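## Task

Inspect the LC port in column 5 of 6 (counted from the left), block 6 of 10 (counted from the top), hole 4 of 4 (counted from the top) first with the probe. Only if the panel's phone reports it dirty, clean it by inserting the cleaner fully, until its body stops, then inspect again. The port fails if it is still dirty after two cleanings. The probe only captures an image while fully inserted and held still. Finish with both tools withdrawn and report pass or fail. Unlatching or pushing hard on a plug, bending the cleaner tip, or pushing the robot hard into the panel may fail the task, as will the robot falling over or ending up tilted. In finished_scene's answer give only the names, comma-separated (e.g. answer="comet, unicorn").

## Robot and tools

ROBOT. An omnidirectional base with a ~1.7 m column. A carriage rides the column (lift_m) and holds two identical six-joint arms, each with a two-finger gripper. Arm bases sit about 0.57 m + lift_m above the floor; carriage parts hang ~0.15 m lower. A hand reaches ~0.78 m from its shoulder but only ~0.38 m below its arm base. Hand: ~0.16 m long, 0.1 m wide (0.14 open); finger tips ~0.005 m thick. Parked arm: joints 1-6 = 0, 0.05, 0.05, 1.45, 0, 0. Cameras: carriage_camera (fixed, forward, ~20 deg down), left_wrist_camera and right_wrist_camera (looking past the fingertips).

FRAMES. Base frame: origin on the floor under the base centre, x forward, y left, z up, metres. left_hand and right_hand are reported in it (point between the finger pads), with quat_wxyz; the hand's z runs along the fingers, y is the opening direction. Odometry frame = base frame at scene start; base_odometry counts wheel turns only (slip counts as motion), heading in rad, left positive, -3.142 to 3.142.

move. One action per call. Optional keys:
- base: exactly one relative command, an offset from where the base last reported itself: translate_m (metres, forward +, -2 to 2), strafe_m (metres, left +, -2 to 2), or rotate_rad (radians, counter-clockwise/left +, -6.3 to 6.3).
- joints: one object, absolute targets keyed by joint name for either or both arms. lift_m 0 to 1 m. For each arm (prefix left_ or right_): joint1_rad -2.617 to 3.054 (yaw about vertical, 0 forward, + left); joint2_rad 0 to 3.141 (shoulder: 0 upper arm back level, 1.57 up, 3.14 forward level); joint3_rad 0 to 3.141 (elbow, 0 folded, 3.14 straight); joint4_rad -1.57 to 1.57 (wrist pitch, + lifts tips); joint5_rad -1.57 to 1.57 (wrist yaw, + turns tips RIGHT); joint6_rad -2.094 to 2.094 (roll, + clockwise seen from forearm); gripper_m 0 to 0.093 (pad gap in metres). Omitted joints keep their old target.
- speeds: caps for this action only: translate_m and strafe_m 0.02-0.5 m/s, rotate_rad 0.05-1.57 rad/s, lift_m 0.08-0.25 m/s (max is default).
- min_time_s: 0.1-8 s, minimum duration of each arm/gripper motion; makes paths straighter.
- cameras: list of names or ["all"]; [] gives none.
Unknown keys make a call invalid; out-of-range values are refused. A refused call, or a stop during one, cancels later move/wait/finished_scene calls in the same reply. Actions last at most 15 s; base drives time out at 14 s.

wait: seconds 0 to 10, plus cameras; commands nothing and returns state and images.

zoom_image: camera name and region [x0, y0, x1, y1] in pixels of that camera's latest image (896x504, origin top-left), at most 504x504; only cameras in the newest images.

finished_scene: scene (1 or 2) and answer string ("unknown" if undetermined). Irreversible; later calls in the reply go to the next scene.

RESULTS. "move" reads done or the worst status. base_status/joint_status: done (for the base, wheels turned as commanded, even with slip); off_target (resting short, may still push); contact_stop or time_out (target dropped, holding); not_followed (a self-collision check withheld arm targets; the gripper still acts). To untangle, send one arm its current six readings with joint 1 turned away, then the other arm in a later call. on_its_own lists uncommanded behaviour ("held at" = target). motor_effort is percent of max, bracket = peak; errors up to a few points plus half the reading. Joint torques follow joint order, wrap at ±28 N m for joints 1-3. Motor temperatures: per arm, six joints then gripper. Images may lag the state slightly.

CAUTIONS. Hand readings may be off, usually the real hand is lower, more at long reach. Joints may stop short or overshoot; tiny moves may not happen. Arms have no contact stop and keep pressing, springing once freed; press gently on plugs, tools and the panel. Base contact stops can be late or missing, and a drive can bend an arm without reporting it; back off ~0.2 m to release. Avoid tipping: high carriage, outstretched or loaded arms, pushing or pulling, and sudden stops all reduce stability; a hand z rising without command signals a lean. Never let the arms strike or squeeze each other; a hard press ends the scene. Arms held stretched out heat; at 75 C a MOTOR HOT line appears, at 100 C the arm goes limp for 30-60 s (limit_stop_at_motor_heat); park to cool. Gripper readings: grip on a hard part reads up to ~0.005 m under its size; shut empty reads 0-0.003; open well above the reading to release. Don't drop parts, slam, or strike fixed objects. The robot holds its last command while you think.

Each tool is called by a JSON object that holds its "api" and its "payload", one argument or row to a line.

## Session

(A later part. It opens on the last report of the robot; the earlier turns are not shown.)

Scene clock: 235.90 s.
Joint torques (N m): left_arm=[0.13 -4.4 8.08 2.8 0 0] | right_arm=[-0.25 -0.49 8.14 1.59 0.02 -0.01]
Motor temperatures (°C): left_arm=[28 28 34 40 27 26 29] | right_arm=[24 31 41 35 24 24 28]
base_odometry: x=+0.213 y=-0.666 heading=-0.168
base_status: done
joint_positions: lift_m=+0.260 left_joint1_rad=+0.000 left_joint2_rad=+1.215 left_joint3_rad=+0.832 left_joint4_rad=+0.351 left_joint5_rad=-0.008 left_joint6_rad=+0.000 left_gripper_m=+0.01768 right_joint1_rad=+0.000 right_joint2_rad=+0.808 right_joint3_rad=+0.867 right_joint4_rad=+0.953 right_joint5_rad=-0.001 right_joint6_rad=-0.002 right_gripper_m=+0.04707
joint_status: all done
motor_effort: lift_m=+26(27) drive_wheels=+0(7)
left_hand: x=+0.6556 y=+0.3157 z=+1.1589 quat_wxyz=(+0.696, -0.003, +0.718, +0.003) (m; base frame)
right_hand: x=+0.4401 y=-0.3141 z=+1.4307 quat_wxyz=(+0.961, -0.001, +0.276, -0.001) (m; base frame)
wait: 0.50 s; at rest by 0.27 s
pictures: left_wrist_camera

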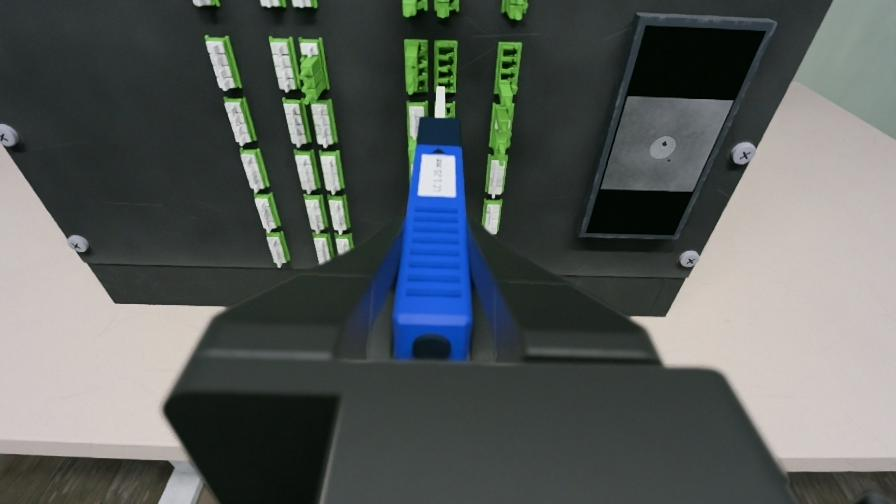

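{"api": "move", "payload": {
  "joints": {"left_joint5_rad": 0.005},
  "cameras": []
}}

{"api": "wait", "payload": {
  "seconds": 0.5,
  "cameras": ["left_wrist_camera"]
}}

{"api": "zoom_image", "payload": {
  "camera": "left_wrist_camera",
  "region": [415, 65, 465, 125]
}}

Scene clock: 236.40 s.
Joint torques (N m): left_arm=[0.18 -4.57 7.91 2.75 -0.03 0] | right_arm=[-0.21 -0.44 8.27 1.58 0.03 0]
Motor temperatures (°C): left_arm=[28 28 34 40 27 26 29] | right_arm=[24 31 41 35 24 24 28]
move: done
base_odometry: x=+0.213 y=-0.666 heading=-0.168
base_status: not commanded
joint_positions: lift_m=+0.260 left_joint1_rad=+0.000 left_joint2_rad=+1.215 left_joint3_rad=+0.832 left_joint4_rad=+0.351 left_joint5_rad=-0.004 left_joint6_rad=+0.000 left_gripper_m=+0.01768 right_joint1_rad=+0.000 right_joint2_rad=+0.808 right_joint3_rad=+0.867 right_joint4_rad=+0.953 right_joint5_rad=-0.001 right_joint6_rad=-0.002 right_gripper_m=+0.04707
joint_status: all done
motor_effort: lift_m=+25(26) drive_wheels=+0(0)
left_hand: x=+0.6556 y=+0.3150 z=+1.1589 quat_wxyz=(+0.696, -0.001, +0.718, +0.002) (m; base frame)
right_hand: x=+0.4401 y=-0.3141 z=+1.4307 quat_wxyz=(+0.961, -0.001, +0.276, -0.001) (m; base frame)
pictures: none
No camera images: "cameras" was empty.

Scene clock: 236.90 s.
Joint torques (N m): left_arm=[0.08 -4.57 7.91 2.77 0.03 0.03] | right_arm=[-0.24 -0.46 8.24 1.58 0.02 0]
Motor temperatures (°C): left_arm=[28 28 34 40 27 26 29] | right_arm=[24 31 41 35 24 24 28]
base_odometry: x=+0.213 y=-0.666 heading=-0.168
base_status: not commanded
joint_positions: lift_m=+0.260 left_joint1_rad=+0.000 left_joint2_rad=+1.215 left_joint3_rad=+0.832 left_joint4_rad=+0.351 left_joint5_rad=-0.004 left_joint6_rad=+0.000 left_gripper_m=+0.01768 right_joint1_rad=+0.000 right_joint2_rad=+0.808 right_joint3_rad=+0.867 right_joint4_rad=+0.953 right_joint5_rad=-0.001 right_joint6_rad=-0.002 right_gripper_m=+0.04707
joint_status: all done
motor_effort: lift_m=+25(26) drive_wheels=+0(0)
left_hand: x=+0.6556 y=+0.3149 z=+1.1589 quat_wxyz=(+0.696, -0.001, +0.718, +0.001) (m; base frame)
right_hand: x=+0.4401 y=-0.3141 z=+1.4307 quat_wxyz=(+0.961, -0.001, +0.276, -0.001) (m; base frame)
wait: 0.50 s; at rest by 0.27 s
pictures: left_wrist_camera

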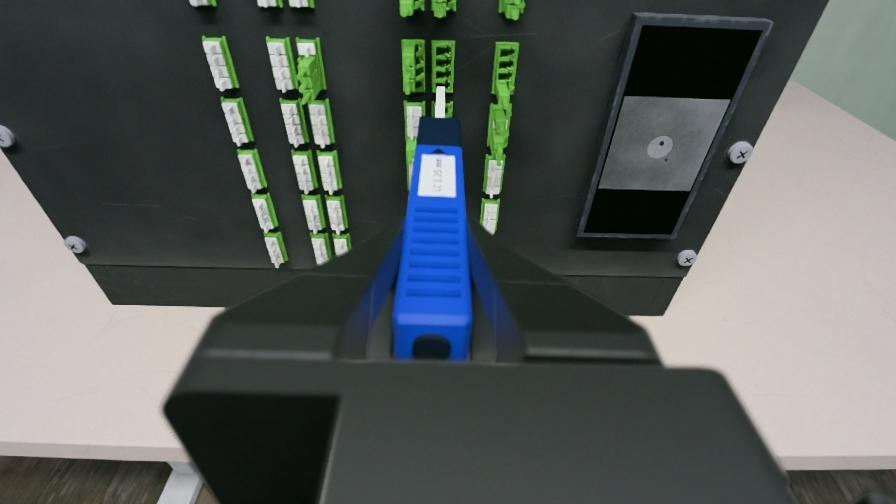

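Scaled by 8.400.

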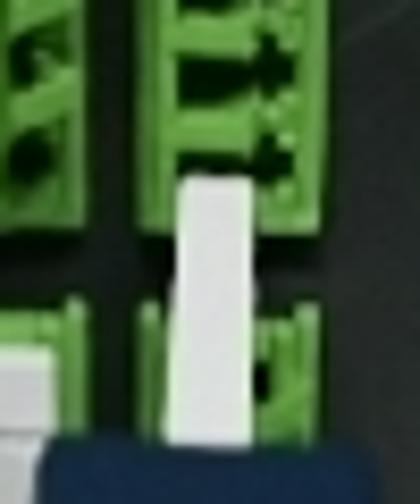

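{"api": "move", "payload": {
  "base": {"translate_m": 0.0025},
  "joints": {"lift_m": 0.2604},
  "speeds": {"translate_m": 0.02},
  "cameras": []
}}

{"api": "wait", "payload": {
  "seconds": 0.5,
  "cameras": ["left_wrist_camera"]
}}

{"api": "zoom_image", "payload": {
  "camera": "left_wrist_camera",
  "region": [415, 65, 465, 125]
}}

Scene clock: 237.63 s.
Joint torques (N m): left_arm=[0.31 -4.55 8.08 2.77 0.01 0.04] | right_arm=[-0.23 -0.79 8.27 1.61 0.02 -0.01]
Motor temperatures (°C): left_arm=[28 28 34 40 27 26 29] | right_arm=[24 31 41 35 24 24 28]
move: done
base_odometry: x=+0.215 y=-0.667 heading=-0.168
base_status: done
joint_positions: lift_m=+0.260 left_joint1_rad=+0.000 left_joint2_rad=+1.215 left_joint3_rad=+0.832 left_joint4_rad=+0.351 left_joint5_rad=-0.003 left_joint6_rad=+0.000 left_gripper_m=+0.01768 right_joint1_rad=+0.000 right_joint2_rad=+0.810 right_joint3_rad=+0.867 right_joint4_rad=+0.952 right_joint5_rad=-0.001 right_joint6_rad=-0.002 right_gripper_m=+0.04707
joint_status: all done
motor_effort: lift_m=+26(27) drive_wheels=+1(7)
left_hand: x=+0.6556 y=+0.3149 z=+1.1592 quat_wxyz=(+0.696, -0.001, +0.718, +0.001) (m; base frame)
right_hand: x=+0.4415 y=-0.3141 z=+1.4304 quat_wxyz=(+0.961, -0.001, +0.278, -0.001) (m; base frame)
pictures: none
No camera images: "cameras" was empty.

Scene clock: 238.13 s.
Joint torques (N m): left_arm=[0.23 -4.57 8.01 2.74 0 0.03] | right_arm=[-0.23 -0.72 8.29 1.58 0.02 -0.01]
Motor temperatures (°C): left_arm=[28 28 34 40 27 26 29] | right_arm=[24 31 41 35 24 24 28]
base_odometry: x=+0.215 y=-0.667 heading=-0.168
base_status: done
joint_positions: lift_m=+0.260 left_joint1_rad=+0.000 left_joint2_rad=+1.215 left_joint3_rad=+0.832 left_joint4_rad=+0.351 left_joint5_rad=-0.003 left_joint6_rad=+0.000 left_gripper_m=+0.01768 right_joint1_rad=+0.000 right_joint2_rad=+0.810 right_joint3_rad=+0.867 right_joint4_rad=+0.952 right_joint5_rad=-0.001 right_joint6_rad=-0.002 right_gripper_m=+0.04707
joint_status: all done
motor_effort: lift_m=+26(27) drive_wheels=+1(7)
left_hand: x=+0.6556 y=+0.3149 z=+1.1592 quat_wxyz=(+0.696, -0.001, +0.718, +0.001) (m; base frame)
right_hand: x=+0.4414 y=-0.3141 z=+1.4304 quat_wxyz=(+0.961, -0.001, +0.277, -0.001) (m; base frame)
wait: 0.50 s; at rest by 0.27 s
pictures: left_wrist_camera

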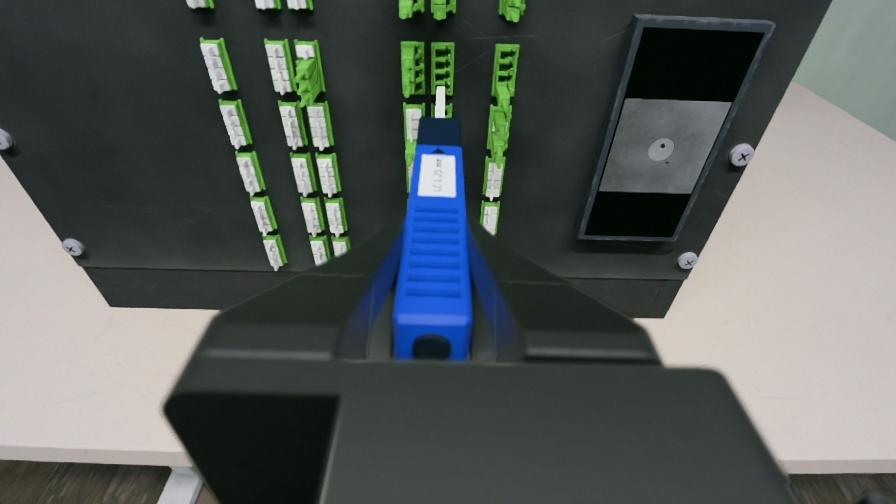

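Scaled by 8.400.

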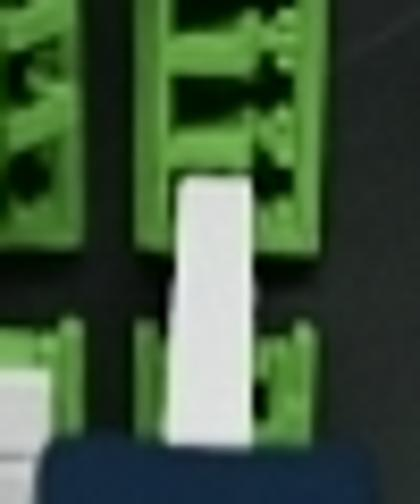

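{"api": "move", "payload": {
  "base": {"translate_m": 0.003},
  "speeds": {"translate_m": 0.02},
  "cameras": []
}}

{"api": "wait", "payload": {
  "seconds": 0.5,
  "cameras": ["left_wrist_camera"]
}}

{"api": "zoom_image", "payload": {
  "camera": "left_wrist_camera",
  "region": [415, 65, 465, 125]
}}

Scene clock: 238.97 s.
Joint torques (N m): left_arm=[0.18 -4.82 7.97 2.8 0 -0.01] | right_arm=[-0.24 -0.77 8.16 1.63 0.02 -0.01]
Motor temperatures (°C): left_arm=[28 28 34 41 27 26 29] | right_arm=[24 31 41 35 24 24 28]
move: done
base_odometry: x=+0.218 y=-0.667 heading=-0.168
base_status: done
joint_positions: lift_m=+0.260 left_joint1_rad=+0.000 left_joint2_rad=+1.215 left_joint3_rad=+0.832 left_joint4_rad=+0.351 left_joint5_rad=-0.003 left_joint6_rad=+0.000 left_gripper_m=+0.01768 right_joint1_rad=+0.000 right_joint2_rad=+0.810 right_joint3_rad=+0.867 right_joint4_rad=+0.952 right_joint5_rad=-0.001 right_joint6_rad=-0.002 right_gripper_m=+0.04707
joint_status: not commanded
motor_effort: lift_m=+26(26) drive_wheels=+2(9)
left_hand: x=+0.6556 y=+0.3149 z=+1.1592 quat_wxyz=(+0.696, -0.001, +0.718, +0.001) (m; base frame)
right_hand: x=+0.4415 y=-0.3141 z=+1.4304 quat_wxyz=(+0.961, -0.001, +0.278, -0.001) (m; base frame)
pictures: none
No camera images: "cameras" was empty.

Scene clock: 239.47 s.
Joint torques (N m): left_arm=[0.12 -4.7 8.05 2.74 -0.02 0] | right_arm=[-0.24 -0.7 8.23 1.6 0.02 -0.01]
Motor temperatures (°C): left_arm=[28 28 34 41 27 26 29] | right_arm=[24 31 41 35 24 24 28]
base_odometry: x=+0.218 y=-0.667 heading=-0.168
base_status: done
joint_positions: lift_m=+0.260 left_joint1_rad=+0.000 left_joint2_rad=+1.215 left_joint3_rad=+0.832 left_joint4_rad=+0.351 left_joint5_rad=-0.003 left_joint6_rad=+0.000 left_gripper_m=+0.01768 right_joint1_rad=+0.000 right_joint2_rad=+0.810 right_joint3_rad=+0.867 right_joint4_rad=+0.952 right_joint5_rad=-0.001 right_joint6_rad=-0.002 right_gripper_m=+0.04707
joint_status: not commanded
motor_effort: lift_m=+26(26) drive_wheels=+2(9)
left_hand: x=+0.6556 y=+0.3149 z=+1.1592 quat_wxyz=(+0.696, -0.001, +0.718, +0.001) (m; base frame)
right_hand: x=+0.4415 y=-0.3141 z=+1.4304 quat_wxyz=(+0.961, -0.001, +0.278, -0.001) (m; base frame)
wait: 0.50 s; at rest by 0.27 s
pictures: left_wrist_camera

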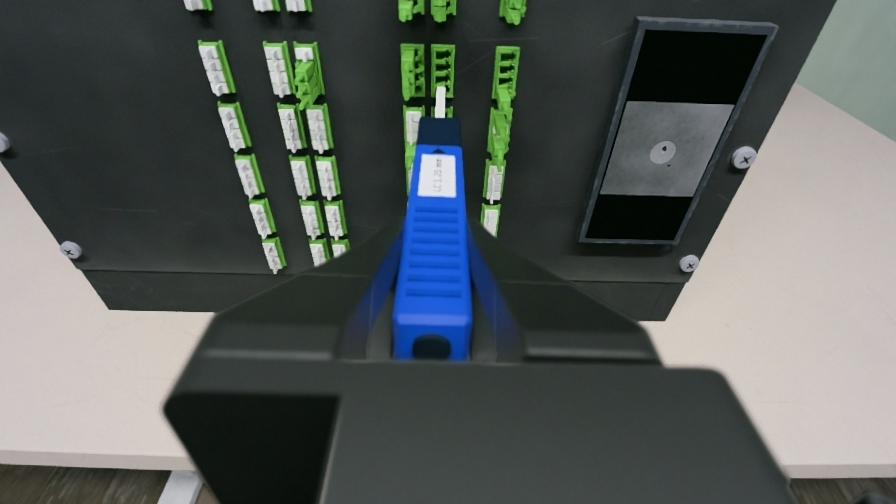

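Scaled by 8.400.

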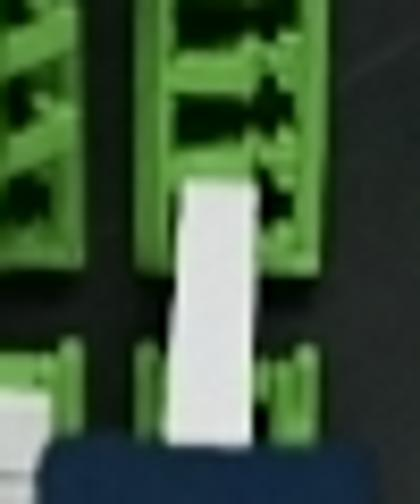

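{"api": "move", "payload": {
  "base": {"translate_m": -0.004},
  "joints": {"lift_m": 0.2592},
  "speeds": {"translate_m": 0.02},
  "cameras": []
}}

{"api": "wait", "payload": {
  "seconds": 0.5,
  "cameras": ["left_wrist_camera"]
}}

{"api": "zoom_image", "payload": {
  "camera": "left_wrist_camera",
  "region": [415, 65, 465, 125]
}}

{"api": "move", "payload": {
  "base": {"translate_m": 0.0025},
  "speeds": {"translate_m": 0.02},
  "cameras": []
}}

{"api": "wait", "payload": {
  "seconds": 0.5,
  "cameras": ["left_wrist_camera"]
}}

{"api": "zoom_image", "payload": {
  "camera": "left_wrist_camera",
  "region": [415, 65, 465, 125]
}}

Scene clock: 240.53 s.
Joint torques (N m): left_arm=[0.14 -4.6 7.91 2.75 -0.01 -0.03] | right_arm=[-0.25 -0.64 8.27 1.63 0.03 -0.01]
Motor temperatures (°C): left_arm=[28 28 34 41 27 26 29] | right_arm=[24 31 41 35 24 24 28]
move: done
base_odometry: x=+0.214 y=-0.666 heading=-0.168
base_status: done
joint_positions: lift_m=+0.259 left_joint1_rad=+0.000 left_joint2_rad=+1.215 left_joint3_rad=+0.832 left_joint4_rad=+0.351 left_joint5_rad=-0.003 left_joint6_rad=+0.000 left_gripper_m=+0.01768 right_joint1_rad=+0.000 right_joint2_rad=+0.810 right_joint3_rad=+0.867 right_joint4_rad=+0.951 right_joint5_rad=-0.001 right_joint6_rad=-0.002 right_gripper_m=+0.04707
joint_status: all done
motor_effort: lift_m=+22(22) drive_wheels=+1(5)
left_hand: x=+0.6556 y=+0.3148 z=+1.1587 quat_wxyz=(+0.696, -0.001, +0.718, +0.001) (m; base frame)
right_hand: x=+0.4416 y=-0.3141 z=+1.4297 quat_wxyz=(+0.961, -0.001, +0.278, -0.001) (m; base frame)
pictures: none
No camera images: "cameras" was empty.

Scene clock: 241.03 s.
Joint torques (N m): left_arm=[0.27 -4.6 7.84 2.76 0.05 0.02] | right_arm=[-0.23 -0.66 8.27 1.61 0.02 -0.01]
Motor temperatures (°C): left_arm=[28 28 34 41 27 26 29] | right_arm=[24 31 41 35 24 24 28]
base_odometry: x=+0.214 y=-0.666 heading=-0.168
base_status: done
joint_positions: lift_m=+0.259 left_joint1_rad=+0.000 left_joint2_rad=+1.215 left_joint3_rad=+0.832 left_joint4_rad=+0.351 left_joint5_rad=-0.003 left_joint6_rad=+0.000 left_gripper_m=+0.01768 right_joint1_rad=+0.000 right_joint2_rad=+0.810 right_joint3_rad=+0.867 right_joint4_rad=+0.951 right_joint5_rad=-0.001 right_joint6_rad=-0.002 right_gripper_m=+0.04707
joint_status: all done
motor_effort: lift_m=+21(22) drive_wheels=+1(5)
left_hand: x=+0.6556 y=+0.3148 z=+1.1587 quat_wxyz=(+0.696, -0.001, +0.718, +0.001) (m; base frame)
right_hand: x=+0.4416 y=-0.3141 z=+1.4297 quat_wxyz=(+0.961, -0.001, +0.278, -0.001) (m; base frame)
wait: 0.50 s; at rest by 0.27 s
pictures: left_wrist_camera

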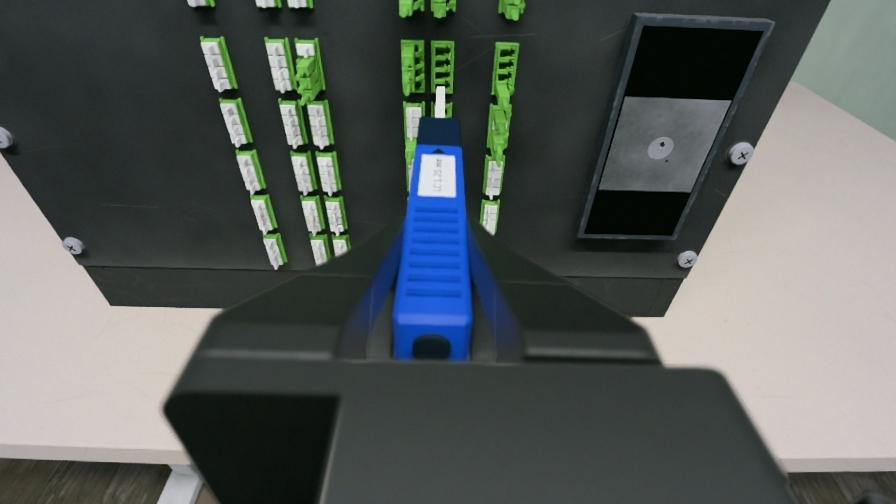

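Scaled by 8.400.

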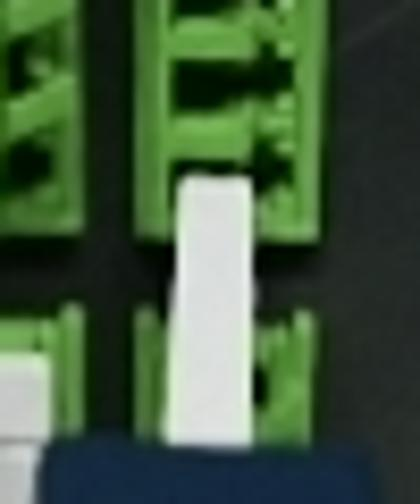

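Scene clock: 241.63 s.
Joint torques (N m): left_arm=[0.12 -4.51 7.95 2.72 0 0.02] | right_arm=[-0.21 -0.72 8.27 1.58 0.02 -0.01]
Motor temperatures (°C): left_arm=[28 28 34 41 27 26 29] | right_arm=[24 31 41 35 24 24 28]
move: done
base_odometry: x=+0.217 y=-0.667 heading=-0.168
base_status: done
joint_positions: lift_m=+0.259 left_joint1_rad=+0.000 left_joint2_rad=+1.215 left_joint3_rad=+0.832 left_joint4_rad=+0.351 left_joint5_rad=-0.003 left_joint6_rad=+0.000 left_gripper_m=+0.01768 right_joint1_rad=+0.000 right_joint2_rad=+0.811 right_joint3_rad=+0.867 right_joint4_rad=+0.951 right_joint5_rad=-0.001 right_joint6_rad=-0.002 right_gripper_m=+0.04707
joint_status: not commanded
motor_effort: lift_m=+22(22) drive_wheels=+1(9)
left_hand: x=+0.6556 y=+0.3148 z=+1.1587 quat_wxyz=(+0.696, -0.001, +0.718, +0.001) (m; base frame)
right_hand: x=+0.4422 y=-0.3141 z=+1.4294 quat_wxyz=(+0.960, -0.001, +0.278, -0.001) (m; base frame)
pictures: none
No camera images: "cameras" was empty.

Scene clock: 242.13 s.
Joint torques (N m): left_arm=[0.32 -4.55 8.05 2.8 0.02 0.02] | right_arm=[-0.23 -0.8 8.23 1.62 0.02 -0.01]
Motor temperatures (°C): left_arm=[28 28 34 41 27 26 29] | right_arm=[24 31 41 35 24 24 28]
base_odometry: x=+0.217 y=-0.667 heading=-0.168
base_status: done
joint_positions: lift_m=+0.259 left_joint1_rad=+0.000 left_joint2_rad=+1.215 left_joint3_rad=+0.832 left_joint4_rad=+0.351 left_joint5_rad=-0.003 left_joint6_rad=+0.000 left_gripper_m=+0.01768 right_joint1_rad=+0.000 right_joint2_rad=+0.811 right_joint3_rad=+0.867 right_joint4_rad=+0.953 right_joint5_rad=-0.001 right_joint6_rad=-0.002 right_gripper_m=+0.04707
joint_status: not commanded
motor_effort: lift_m=+21(22) drive_wheels=+1(9)
left_hand: x=+0.6556 y=+0.3148 z=+1.1587 quat_wxyz=(+0.696, -0.001, +0.718, +0.001) (m; base frame)
right_hand: x=+0.4419 y=-0.3141 z=+1.4296 quat_wxyz=(+0.961, -0.001, +0.278, -0.001) (m; base frame)
wait: 0.50 s; at rest by 0.27 s
pictures: left_wrist_camera

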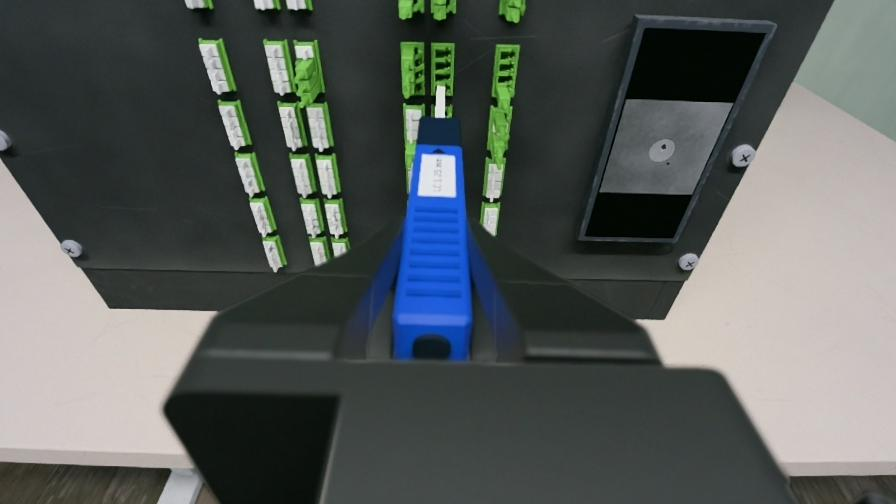

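Scaled by 8.400.

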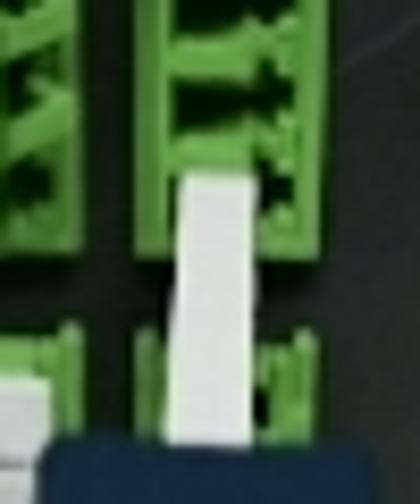

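{"api": "move", "payload": {
  "base": {"translate_m": -0.003},
  "speeds": {"translate_m": 0.02},
  "cameras": []
}}

{"api": "move", "payload": {
  "joints": {"left_joint5_rad": 0.007},
  "cameras": []
}}

{"api": "wait", "payload": {
  "seconds": 0.5,
  "cameras": ["left_wrist_camera"]
}}

{"api": "zoom_image", "payload": {
  "camera": "left_wrist_camera",
  "region": [415, 65, 465, 125]
}}

Scene clock: 243.17 s.
Joint torques (N m): left_arm=[0.27 -4.33 8.03 2.77 0 -0.01] | right_arm=[-0.24 -0.39 8.27 1.56 0.03 -0.01]
Motor temperatures (°C): left_arm=[28 28 34 41 27 26 29] | right_arm=[24 31 41 35 24 24 28]
move: done
base_odometry: x=+0.214 y=-0.666 heading=-0.168
base_status: done
joint_positions: lift_m=+0.259 left_joint1_rad=+0.000 left_joint2_rad=+1.215 left_joint3_rad=+0.832 left_joint4_rad=+0.351 left_joint5_rad=-0.003 left_joint6_rad=+0.000 left_gripper_m=+0.01768 right_joint1_rad=+0.000 right_joint2_rad=+0.808 right_joint3_rad=+0.867 right_joint4_rad=+0.953 right_joint5_rad=-0.001 right_joint6_rad=-0.002 right_gripper_m=+0.04707
joint_status: not commanded
motor_effort: lift_m=+22(22) drive_wheels=+0(7)
left_hand: x=+0.6556 y=+0.3148 z=+1.1587 quat_wxyz=(+0.696, -0.001, +0.718, +0.001) (m; base frame)
right_hand: x=+0.4402 y=-0.3141 z=+1.4303 quat_wxyz=(+0.961, -0.001, +0.276, -0.001) (m; base frame)
pictures: none
No camera images: "cameras" was empty.

Scene clock: 243.47 s.
Joint torques (N m): left_arm=[0.27 -4.66 7.82 2.74 -0.01 0.01] | right_arm=[-0.24 -0.53 8.34 1.57 0.03 -0.01]
Motor temperatures (°C): left_arm=[28 28 34 41 27 26 29] | right_arm=[24 31 41 35 24 24 28]
move: done
base_odometry: x=+0.214 y=-0.666 heading=-0.168
base_status: not commanded
joint_positions: lift_m=+0.259 left_joint1_rad=+0.000 left_joint2_rad=+1.215 left_joint3_rad=+0.832 left_joint4_rad=+0.351 left_joint5_rad=-0.002 left_joint6_rad=+0.000 left_gripper_m=+0.01768 right_joint1_rad=+0.000 right_joint2_rad=+0.808 right_joint3_rad=+0.867 right_joint4_rad=+0.953 right_joint5_rad=-0.001 right_joint6_rad=-0.002 right_gripper_m=+0.04707
joint_status: all done
motor_effort: lift_m=+21(22) drive_wheels=+0(1)
left_hand: x=+0.6556 y=+0.3146 z=+1.1587 quat_wxyz=(+0.696, -0.001, +0.718, +0.001) (m; base frame)
right_hand: x=+0.4402 y=-0.3141 z=+1.4303 quat_wxyz=(+0.961, -0.001, +0.276, -0.001) (m; base frame)
pictures: none
No camera images: "cameras" was empty.

Scene clock: 243.97 s.
Joint torques (N m): left_arm=[0.2 -4.7 8.09 2.7 0.01 0] | right_arm=[-0.23 -0.49 8.25 1.59 0.03 -0.02]
Motor temperatures (°C): left_arm=[28 28 34 41 27 26 29] | right_arm=[24 31 41 35 24 24 28]
base_odometry: x=+0.214 y=-0.666 heading=-0.168
base_status: not commanded
joint_positions: lift_m=+0.259 left_joint1_rad=+0.000 left_joint2_rad=+1.215 left_joint3_rad=+0.832 left_joint4_rad=+0.351 left_joint5_rad=-0.001 left_joint6_rad=+0.000 left_gripper_m=+0.01768 right_joint1_rad=+0.000 right_joint2_rad=+0.808 right_joint3_rad=+0.867 right_joint4_rad=+0.953 right_joint5_rad=-0.001 right_joint6_rad=-0.002 right_gripper_m=+0.04707
joint_status: all done
motor_effort: lift_m=+22(22) drive_wheels=+0(1)
left_hand: x=+0.6556 y=+0.3145 z=+1.1587 quat_wxyz=(+0.696, +0.000, +0.718, +0.001) (m; base frame)
right_hand: x=+0.4402 y=-0.3141 z=+1.4303 quat_wxyz=(+0.961, -0.001, +0.276, -0.001) (m; base frame)
wait: 0.50 s; at rest by 0.27 s
pictures: left_wrist_camera

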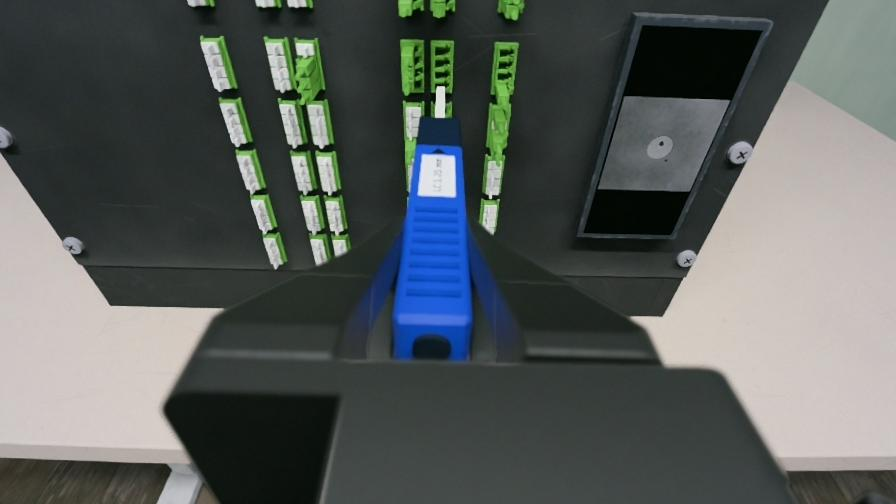

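Scaled by 8.400.

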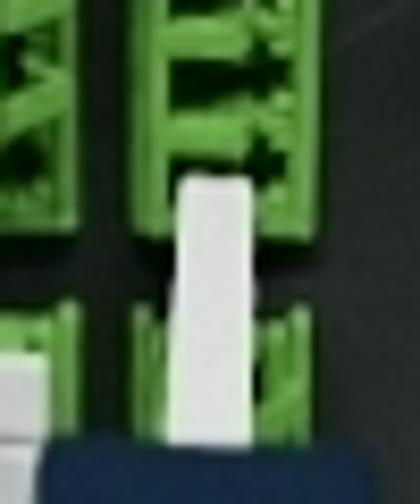

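{"api": "move", "payload": {
  "base": {"translate_m":0.003},
  "speeds": {"translate_m":0.02},
  "cameras": []
}}

{"api": "wait", "payload": {
  "seconds": 0.5,
  "cameras": ["left_wrist_camera"]
}}

{"api": "zoom_image", "payload": {
  "camera": "left_wrist_camera",
  "region": [415, 65, 465, 125]
}}

Scene clock: 245.33 s.
Joint torques (N m): left_arm=[0.13 -4.59 8.05 2.77 0 0] | right_arm=[-0.25 -0.68 8.25 1.57 0.02 -0.01]
Motor temperatures (°C): left_arm=[28 28 34 41 27 26 29] | right_arm=[24 31 41 35 24 24 28]
move: done
base_odometry: x=+0.217 y=-0.667 heading=-0.168
base_status: done
joint_positions: lift_m=+0.259 left_joint1_rad=+0.000 left_joint2_rad=+1.215 left_joint3_rad=+0.832 left_joint4_rad=+0.351 left_joint5_rad=-0.001 left_joint6_rad=+0.000 left_gripper_m=+0.01768 right_joint1_rad=+0.000 right_joint2_rad=+0.810 right_joint3_rad=+0.867 right_joint4_rad=+0.952 right_joint5_rad=-0.001 right_joint6_rad=-0.002 right_gripper_m=+0.04707
joint_status: not commanded
motor_effort: lift_m=+21(22) drive_wheels=+1(7)
left_hand: x=+0.6556 y=+0.3145 z=+1.1587 quat_wxyz=(+0.696, +0.000, +0.718, +0.001) (m; base frame)
right_hand: x=+0.4413 y=-0.3141 z=+1.4298 quat_wxyz=(+0.961, -0.001, +0.277, -0.001) (m; base frame)
pictures: none
No camera images: "cameras" was empty.

Scene clock: 245.83 s.
Joint torques (N m): left_arm=[0.18 -4.56 8.08 2.8 -0.01 0.05] | right_arm=[-0.24 -0.59 8.32 1.61 0.02 -0.02]
Motor temperatures (°C): left_arm=[28 28 34 41 27 26 29] | right_arm=[24 31 41 35 24 24 28]
base_odometry: x=+0.217 y=-0.667 heading=-0.168
base_status: done
joint_positions: lift_m=+0.259 left_joint1_rad=+0.000 left_joint2_rad=+1.215 left_joint3_rad=+0.832 left_joint4_rad=+0.351 left_joint5_rad=-0.001 left_joint6_rad=+0.000 left_gripper_m=+0.01768 right_joint1_rad=+0.000 right_joint2_rad=+0.810 right_joint3_rad=+0.867 right_joint4_rad=+0.952 right_joint5_rad=-0.001 right_joint6_rad=-0.002 right_gripper_m=+0.04707
joint_status: not commanded
motor_effort: lift_m=+22(22) drive_wheels=+1(7)
left_hand: x=+0.6556 y=+0.3145 z=+1.1587 quat_wxyz=(+0.696, +0.000, +0.718, +0.001) (m; base frame)
right_hand: x=+0.4412 y=-0.3141 z=+1.4299 quat_wxyz=(+0.961, -0.001, +0.277, -0.001) (m; base frame)
wait: 0.50 s; at rest by 0.27 s
pictures: left_wrist_camera

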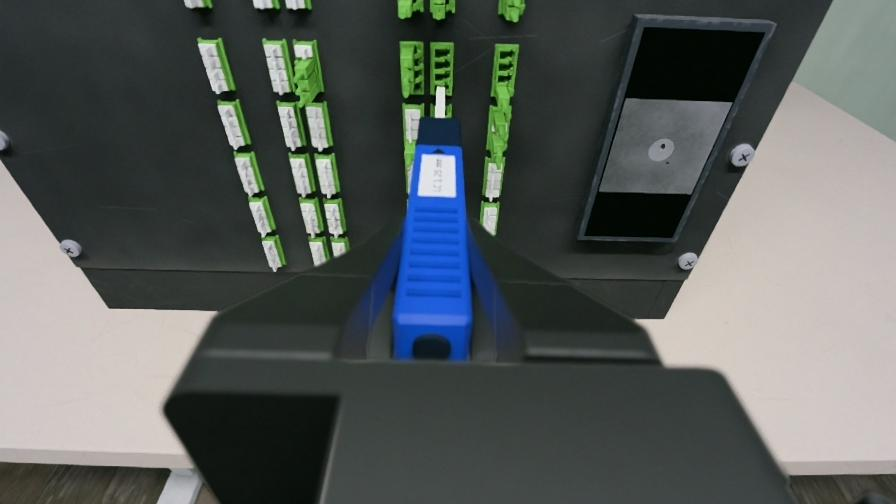

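Scaled by 8.400.

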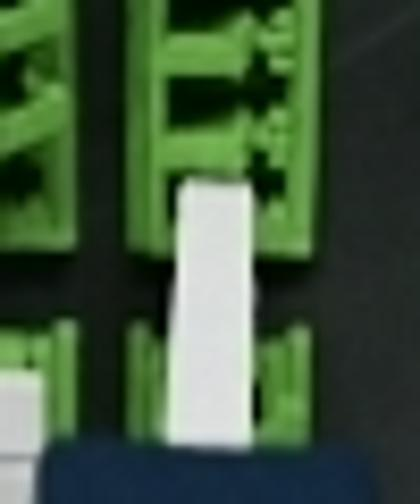

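{"api": "move", "payload": {
  "base": {"translate_m":0.003},
  "speeds": {"translate_m":0.02},
  "cameras": []
}}

{"api": "wait", "payload": {
  "seconds": 0.5,
  "cameras": ["left_wrist_camera"]
}}

{"api": "zoom_image", "payload": {
  "camera": "left_wrist_camera",
  "region": [415, 65, 465, 125]
}}

Scene clock: 246.73 s.
Joint torques (N m): left_arm=[0.17 -4.62 8.13 2.74 0.05 0] | right_arm=[-0.21 -0.65 8.28 1.61 0.02 -0.01]
Motor temperatures (°C): left_arm=[28 28 34 41 27 26 29] | right_arm=[24 31 41 35 24 24 28]
move: done
base_odometry: x=+0.219 y=-0.667 heading=-0.168
base_status: done
joint_positions: lift_m=+0.259 left_joint1_rad=+0.000 left_joint2_rad=+1.215 left_joint3_rad=+0.832 left_joint4_rad=+0.351 left_joint5_rad=-0.001 left_joint6_rad=+0.000 left_gripper_m=+0.01768 right_joint1_rad=+0.000 right_joint2_rad=+0.810 right_joint3_rad=+0.867 right_joint4_rad=+0.951 right_joint5_rad=-0.001 right_joint6_rad=-0.002 right_gripper_m=+0.04707
joint_status: not commanded
motor_effort: lift_m=+22(22) drive_wheels=+2(8)
left_hand: x=+0.6556 y=+0.3145 z=+1.1587 quat_wxyz=(+0.696, +0.000, +0.718, +0.001) (m; base frame)
right_hand: x=+0.4415 y=-0.3141 z=+1.4297 quat_wxyz=(+0.961, -0.001, +0.278, -0.001) (m; base frame)
pictures: none
No camera images: "cameras" was empty.

Scene clock: 247.23 s.
Joint torques (N m): left_arm=[0.23 -4.6 7.98 2.78 -0.02 0.02] | right_arm=[-0.27 -0.65 8.25 1.62 0.02 0]
Motor temperatures (°C): left_arm=[28 28 34 41 27 26 29] | right_arm=[24 31 41 35 24 24 28]
base_odometry: x=+0.219 y=-0.667 heading=-0.168
base_status: done
joint_positions: lift_m=+0.259 left_joint1_rad=+0.000 left_joint2_rad=+1.215 left_joint3_rad=+0.832 left_joint4_rad=+0.351 left_joint5_rad=-0.001 left_joint6_rad=+0.000 left_gripper_m=+0.01768 right_joint1_rad=+0.000 right_joint2_rad=+0.810 right_joint3_rad=+0.867 right_joint4_rad=+0.951 right_joint5_rad=-0.001 right_joint6_rad=-0.002 right_gripper_m=+0.04707
joint_status: not commanded
motor_effort: lift_m=+21(22) drive_wheels=+2(8)
left_hand: x=+0.6556 y=+0.3145 z=+1.1587 quat_wxyz=(+0.696, +0.000, +0.718, +0.001) (m; base frame)
right_hand: x=+0.4414 y=-0.3141 z=+1.4298 quat_wxyz=(+0.961, -0.001, +0.278, -0.001) (m; base frame)
wait: 0.50 s; at rest by 0.27 s
pictures: left_wrist_camera

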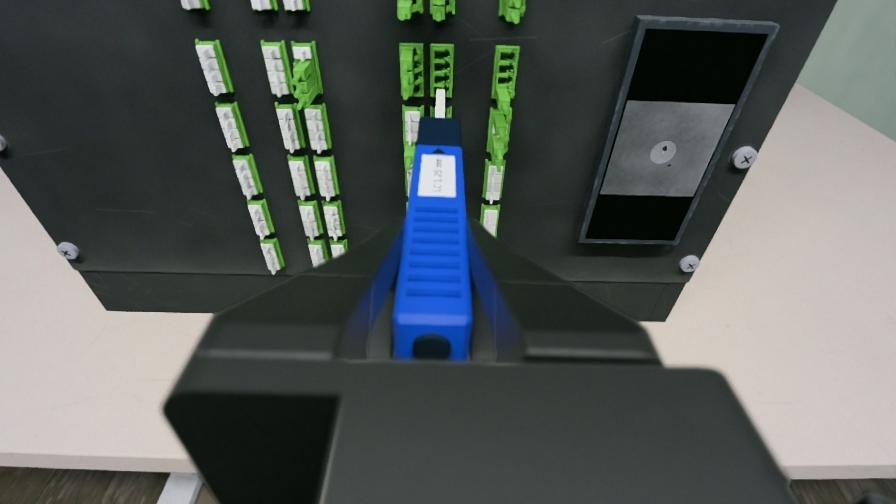

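Scaled by 8.400.

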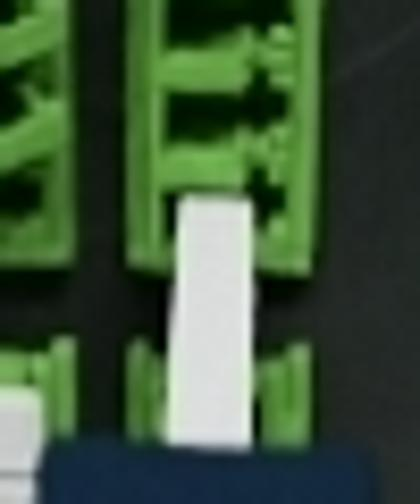

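{"api": "move", "payload": {
  "base": {"translate_m":0.004},
  "speeds": {"translate_m":0.02},
  "cameras": []
}}

{"api": "wait", "payload": {
  "seconds": 0.5,
  "cameras": ["left_wrist_camera"]
}}

{"api": "zoom_image", "payload": {
  "camera": "left_wrist_camera",
  "region": [415, 65, 465, 125]
}}

Scene clock: 247.90 s.
Joint torques (N m): left_arm=[0.23 -4.53 7.94 2.77 0.03 0] | right_arm=[-0.25 -0.62 8.2 1.53 0.02 -0.01]
Motor temperatures (°C): left_arm=[28 28 34 41 27 26 29] | right_arm=[24 31 41 35 24 24 28]
move: done
base_odometry: x=+0.223 y=-0.668 heading=-0.168
base_status: done
joint_positions: lift_m=+0.259 left_joint1_rad=+0.000 left_joint2_rad=+1.215 left_joint3_rad=+0.832 left_joint4_rad=+0.351 left_joint5_rad=-0.001 left_joint6_rad=+0.000 left_gripper_m=+0.01768 right_joint1_rad=+0.000 right_joint2_rad=+0.810 right_joint3_rad=+0.867 right_joint4_rad=+0.952 right_joint5_rad=-0.001 right_joint6_rad=-0.002 right_gripper_m=+0.04707
joint_status: not commanded
motor_effort: lift_m=+21(22) drive_wheels=+2(10)
left_hand: x=+0.6556 y=+0.3145 z=+1.1586 quat_wxyz=(+0.696, +0.000, +0.718, +0.001) (m; base frame)
right_hand: x=+0.4413 y=-0.3141 z=+1.4298 quat_wxyz=(+0.961, -0.001, +0.277, -0.001) (m; base frame)
pictures: none
No camera images: "cameras" was empty.

Scene clock: 248.40 s.
Joint torques (N m): left_arm=[0.17 -4.59 7.86 2.78 -0.01 0] | right_arm=[-0.21 -0.65 8.27 1.59 0.02 -0.01]
Motor temperatures (°C): left_arm=[28 28 34 41 27 26 29] | right_arm=[24 31 41 35 24 24 28]
base_odometry: x=+0.223 y=-0.668 heading=-0.168
base_status: done
joint_positions: lift_m=+0.259 left_joint1_rad=+0.000 left_joint2_rad=+1.215 left_joint3_rad=+0.832 left_joint4_rad=+0.351 left_joint5_rad=-0.001 left_joint6_rad=+0.000 left_gripper_m=+0.01768 right_joint1_rad=+0.000 right_joint2_rad=+0.810 right_joint3_rad=+0.867 right_joint4_rad=+0.953 right_joint5_rad=-0.001 right_joint6_rad=-0.002 right_gripper_m=+0.04707
joint_status: not commanded
motor_effort: lift_m=+22(22) drive_wheels=+2(10)
left_hand: x=+0.6556 y=+0.3145 z=+1.1586 quat_wxyz=(+0.696, +0.000, +0.718, +0.001) (m; base frame)
right_hand: x=+0.4411 y=-0.3141 z=+1.4299 quat_wxyz=(+0.961, -0.001, +0.277, -0.001) (m; base frame)
wait: 0.50 s; at rest by 0.27 s
pictures: left_wrist_camera

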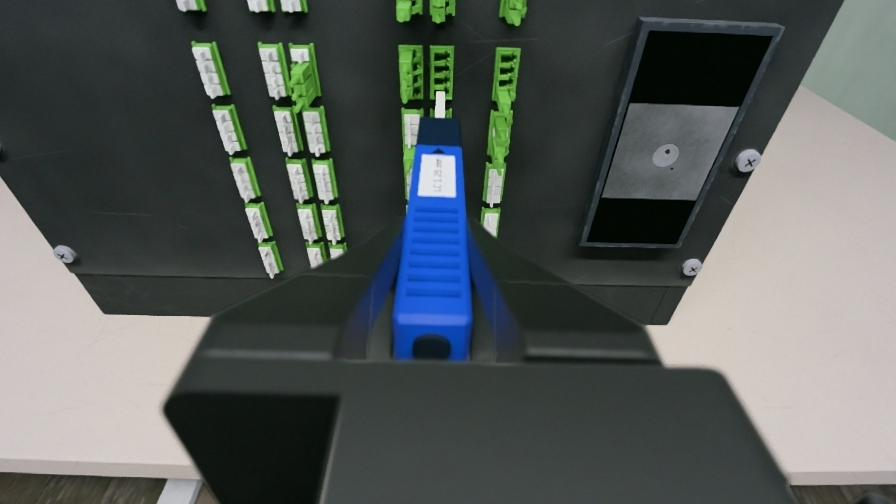

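Scaled by 8.400.

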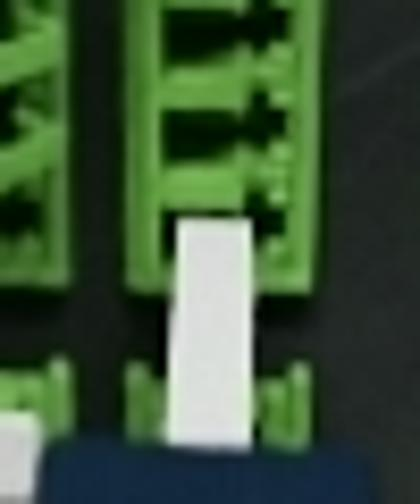

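{"api": "move", "payload": {
  "base": {"translate_m":0.005},
  "speeds": {"translate_m":0.02},
  "cameras": []
}}

{"api": "wait", "payload": {
  "seconds": 0.5,
  "cameras": ["left_wrist_camera"]
}}

{"api": "zoom_image", "payload": {
  "camera": "left_wrist_camera",
  "region": [415, 65, 465, 125]
}}

Scene clock: 249.20 s.
Joint torques (N m): left_arm=[0.21 -3.21 8.1 2.94 -0.02 0.03] | right_arm=[-0.23 -0.64 8.24 1.58 0.02 -0.01]
Motor temperatures (°C): left_arm=[28 28 34 41 27 26 29] | right_arm=[24 31 41 35 24 24 28]
move: done
base_odometry: x=+0.228 y=-0.669 heading=-0.168
base_status: done
joint_positions: lift_m=+0.259 left_joint1_rad=+0.000 left_joint2_rad=+1.201 left_joint3_rad=+0.832 left_joint4_rad=+0.334 left_joint5_rad=-0.001 left_joint6_rad=+0.000 left_gripper_m=+0.01768 right_joint1_rad=+0.000 right_joint2_rad=+0.810 right_joint3_rad=+0.867 right_joint4_rad=+0.953 right_joint5_rad=-0.001 right_joint6_rad=-0.002 right_gripper_m=+0.04707
joint_status: not commanded
motor_effort: lift_m=+22(22) drive_wheels=+3(8)
left_hand: x=+0.6527 y=+0.3145 z=+1.1601 quat_wxyz=(+0.695, +0.000, +0.719, +0.000) (m; base frame)
right_hand: x=+0.4411 y=-0.3141 z=+1.4300 quat_wxyz=(+0.961, -0.001, +0.277, -0.001) (m; base frame)
pictures: none
No camera images: "cameras" was empty.

Scene clock: 249.70 s.
Joint torques (N m): left_arm=[0.2 -3.43 7.82 2.99 0.02 -0.01] | right_arm=[-0.23 -0.65 8.24 1.58 0.02 -0.01]
Motor temperatures (°C): left_arm=[28 28 34 41 27 26 29] | right_arm=[24 31 41 35 24 24 28]
base_odometry: x=+0.228 y=-0.669 heading=-0.168
base_status: done
joint_positions: lift_m=+0.259 left_joint1_rad=+0.000 left_joint2_rad=+1.201 left_joint3_rad=+0.832 left_joint4_rad=+0.334 left_joint5_rad=-0.001 left_joint6_rad=+0.000 left_gripper_m=+0.01768 right_joint1_rad=+0.000 right_joint2_rad=+0.810 right_joint3_rad=+0.867 right_joint4_rad=+0.953 right_joint5_rad=-0.001 right_joint6_rad=-0.002 right_gripper_m=+0.04707
joint_status: not commanded
motor_effort: lift_m=+22(22) drive_wheels=+3(8)
left_hand: x=+0.6527 y=+0.3145 z=+1.1601 quat_wxyz=(+0.695, +0.000, +0.719, +0.000) (m; base frame)
right_hand: x=+0.4411 y=-0.3141 z=+1.4300 quat_wxyz=(+0.961, -0.001, +0.277, -0.001) (m; base frame)
wait: 0.50 s; at rest by 0.27 s
pictures: left_wrist_camera

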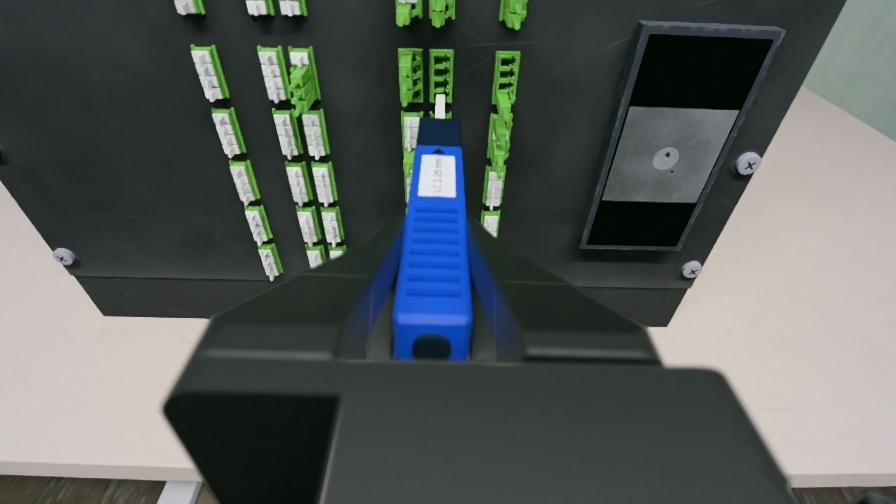

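Scaled by 8.400.

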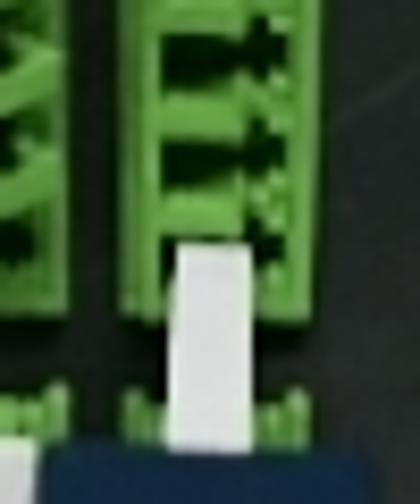

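{"api": "move", "payload": {
  "base": {"translate_m":0.004},
  "speeds": {"translate_m":0.02},
  "cameras": []
}}

{"api": "wait", "payload": {
  "seconds": 0.5,
  "cameras": ["left_wrist_camera"]
}}

{"api": "zoom_image", "payload": {
  "camera": "left_wrist_camera",
  "region": [415, 65, 465, 125]
}}

Scene clock: 250.53 s.
Joint torques (N m): left_arm=[-0.03 -1.83 7.87 3.21 0.04 0.02] | right_arm=[-0.21 -0.7 8.25 1.58 0.02 -0.02]
Motor temperatures (°C): left_arm=[28 28 34 41 27 26 29] | right_arm=[24 31 41 34 24 24 28]
move: done
base_odometry: x=+0.232 y=-0.669 heading=-0.169
base_status: done
joint_positions: lift_m=+0.259 left_joint1_rad=+0.000 left_joint2_rad=+1.186 left_joint3_rad=+0.832 left_joint4_rad=+0.317 left_joint5_rad=-0.001 left_joint6_rad=+0.000 left_gripper_m=+0.01768 right_joint1_rad=+0.000 right_joint2_rad=+0.810 right_joint3_rad=+0.867 right_joint4_rad=+0.954 right_joint5_rad=-0.001 right_joint6_rad=-0.002 right_gripper_m=+0.04707
joint_status: not commanded
motor_effort: lift_m=+21(22) drive_wheels=+4(10)
left_hand: x=+0.6494 y=+0.3145 z=+1.1617 quat_wxyz=(+0.694, +0.000, +0.720, +0.000) (m; base frame)
right_hand: x=+0.4409 y=-0.3141 z=+1.4301 quat_wxyz=(+0.961, -0.001, +0.276, -0.001) (m; base frame)
pictures: none
No camera images: "cameras" was empty.

Scene clock: 251.03 s.
Joint torques (N m): left_arm=[0.28 -1.89 8.16 3.17 0.04 -0.01] | right_arm=[-0.24 -0.64 8.24 1.58 0.02 -0.01]
Motor temperatures (°C): left_arm=[28 28 34 41 27 26 29] | right_arm=[24 31 41 34 24 24 28]
base_odometry: x=+0.232 y=-0.669 heading=-0.169
base_status: done
joint_positions: lift_m=+0.259 left_joint1_rad=+0.000 left_joint2_rad=+1.186 left_joint3_rad=+0.832 left_joint4_rad=+0.317 left_joint5_rad=-0.001 left_joint6_rad=+0.000 left_gripper_m=+0.01768 right_joint1_rad=+0.000 right_joint2_rad=+0.810 right_joint3_rad=+0.867 right_joint4_rad=+0.954 right_joint5_rad=-0.001 right_joint6_rad=-0.002 right_gripper_m=+0.04707
joint_status: not commanded
motor_effort: lift_m=+21(22) drive_wheels=+4(10)
left_hand: x=+0.6494 y=+0.3145 z=+1.1617 quat_wxyz=(+0.694, +0.000, +0.720, +0.000) (m; base frame)
right_hand: x=+0.4409 y=-0.3141 z=+1.4301 quat_wxyz=(+0.961, -0.001, +0.276, -0.001) (m; base frame)
wait: 0.50 s; at rest by 0.27 s
pictures: left_wrist_camera

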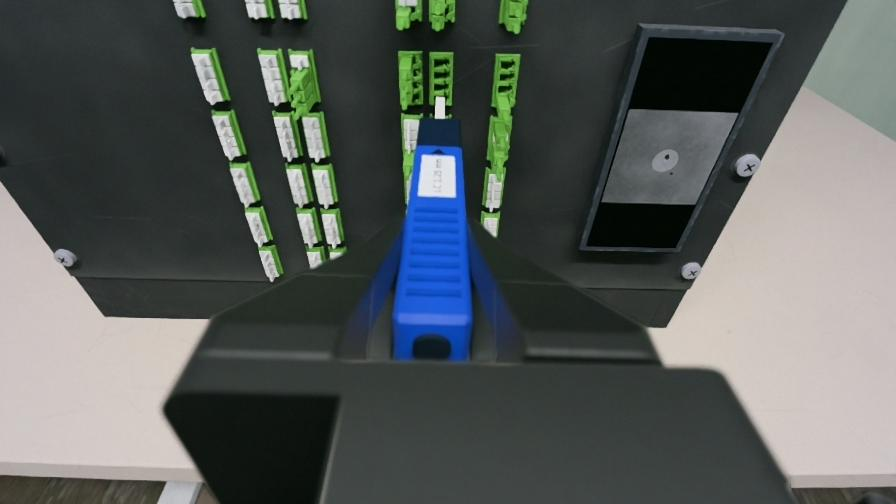

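Scaled by 8.400.

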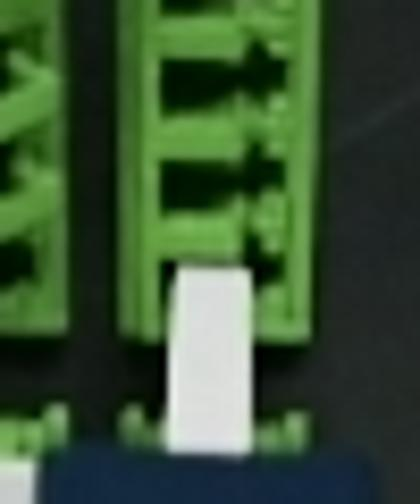

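{"api": "move", "payload": {
  "joints": {"lift_m":0.2562},
  "cameras": []
}}

{"api": "wait", "payload": {
  "seconds": 0.5,
  "cameras": ["left_wrist_camera"]
}}

{"api": "zoom_image", "payload": {
  "camera": "left_wrist_camera",
  "region": [415, 65, 465, 125]
}}

Scene clock: 251.60 s.
Joint torques (N m): left_arm=[0.08 -1.92 7.77 3.16 0.04 0.01] | right_arm=[-0.21 -0.66 8.23 1.59 0.02 -0.01]
Motor temperatures (°C): left_arm=[28 28 34 41 27 26 29] | right_arm=[24 31 41 34 24 24 28]
move: done
base_odometry: x=+0.232 y=-0.669 heading=-0.169
base_status: not commanded
joint_positions: lift_m=+0.256 left_joint1_rad=+0.000 left_joint2_rad=+1.185 left_joint3_rad=+0.832 left_joint4_rad=+0.318 left_joint5_rad=-0.001 left_joint6_rad=+0.000 left_gripper_m=+0.01768 right_joint1_rad=+0.000 right_joint2_rad=+0.810 right_joint3_rad=+0.867 right_joint4_rad=+0.954 right_joint5_rad=-0.001 right_joint6_rad=-0.002 right_gripper_m=+0.04707
joint_status: all done
motor_effort: lift_m=+21(23) drive_wheels=+4(5)
left_hand: x=+0.6493 y=+0.3145 z=+1.1593 quat_wxyz=(+0.694, +0.000, +0.720, +0.000) (m; base frame)
right_hand: x=+0.4408 y=-0.3141 z=+1.4271 quat_wxyz=(+0.961, -0.001, +0.276, -0.001) (m; base frame)
pictures: none
No camera images: "cameras" was empty.

Scene clock: 252.10 s.
Joint torques (N m): left_arm=[0.24 -1.68 8.01 3.17 0 0.02] | right_arm=[-0.23 -0.62 8.28 1.58 0.02 -0.02]
Motor temperatures (°C): left_arm=[28 28 34 41 27 26 29] | right_arm=[24 31 41 34 24 24 28]
base_odometry: x=+0.232 y=-0.669 heading=-0.169
base_status: not commanded
joint_positions: lift_m=+0.256 left_joint1_rad=+0.000 left_joint2_rad=+1.185 left_joint3_rad=+0.832 left_joint4_rad=+0.318 left_joint5_rad=-0.001 left_joint6_rad=+0.000 left_gripper_m=+0.01768 right_joint1_rad=+0.000 right_joint2_rad=+0.810 right_joint3_rad=+0.867 right_joint4_rad=+0.954 right_joint5_rad=-0.001 right_joint6_rad=-0.002 right_gripper_m=+0.04707
joint_status: all done
motor_effort: lift_m=+22(23) drive_wheels=+4(5)
left_hand: x=+0.6493 y=+0.3145 z=+1.1593 quat_wxyz=(+0.694, +0.000, +0.720, +0.000) (m; base frame)
right_hand: x=+0.4408 y=-0.3141 z=+1.4271 quat_wxyz=(+0.961, -0.001, +0.276, -0.001) (m; base frame)
wait: 0.50 s; at rest by 0.27 s
pictures: left_wrist_camera

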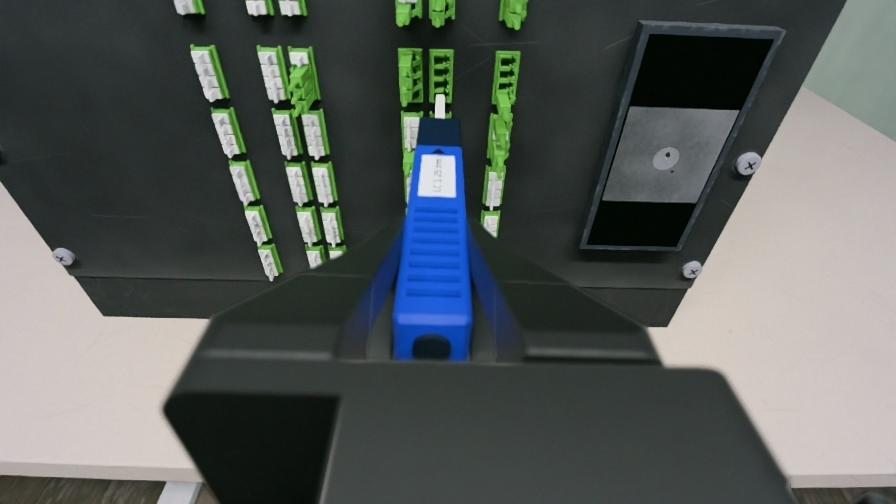

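Scaled by 8.400.

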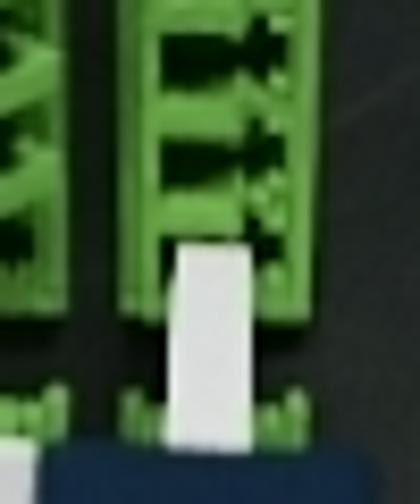

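{"api": "zoom_image", "payload": {
  "camera": "left_wrist_camera",
  "region": [427, 80, 457, 110]
}}

Scaled by 16.800.

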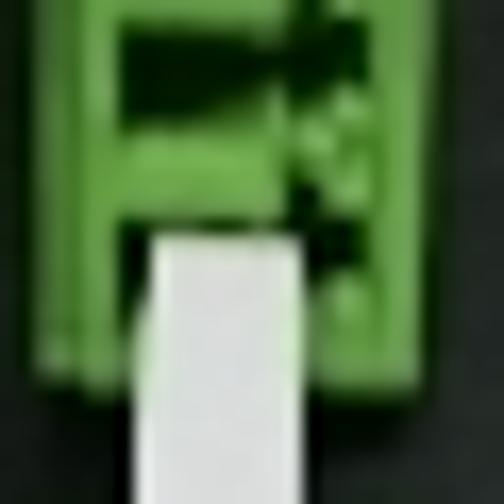

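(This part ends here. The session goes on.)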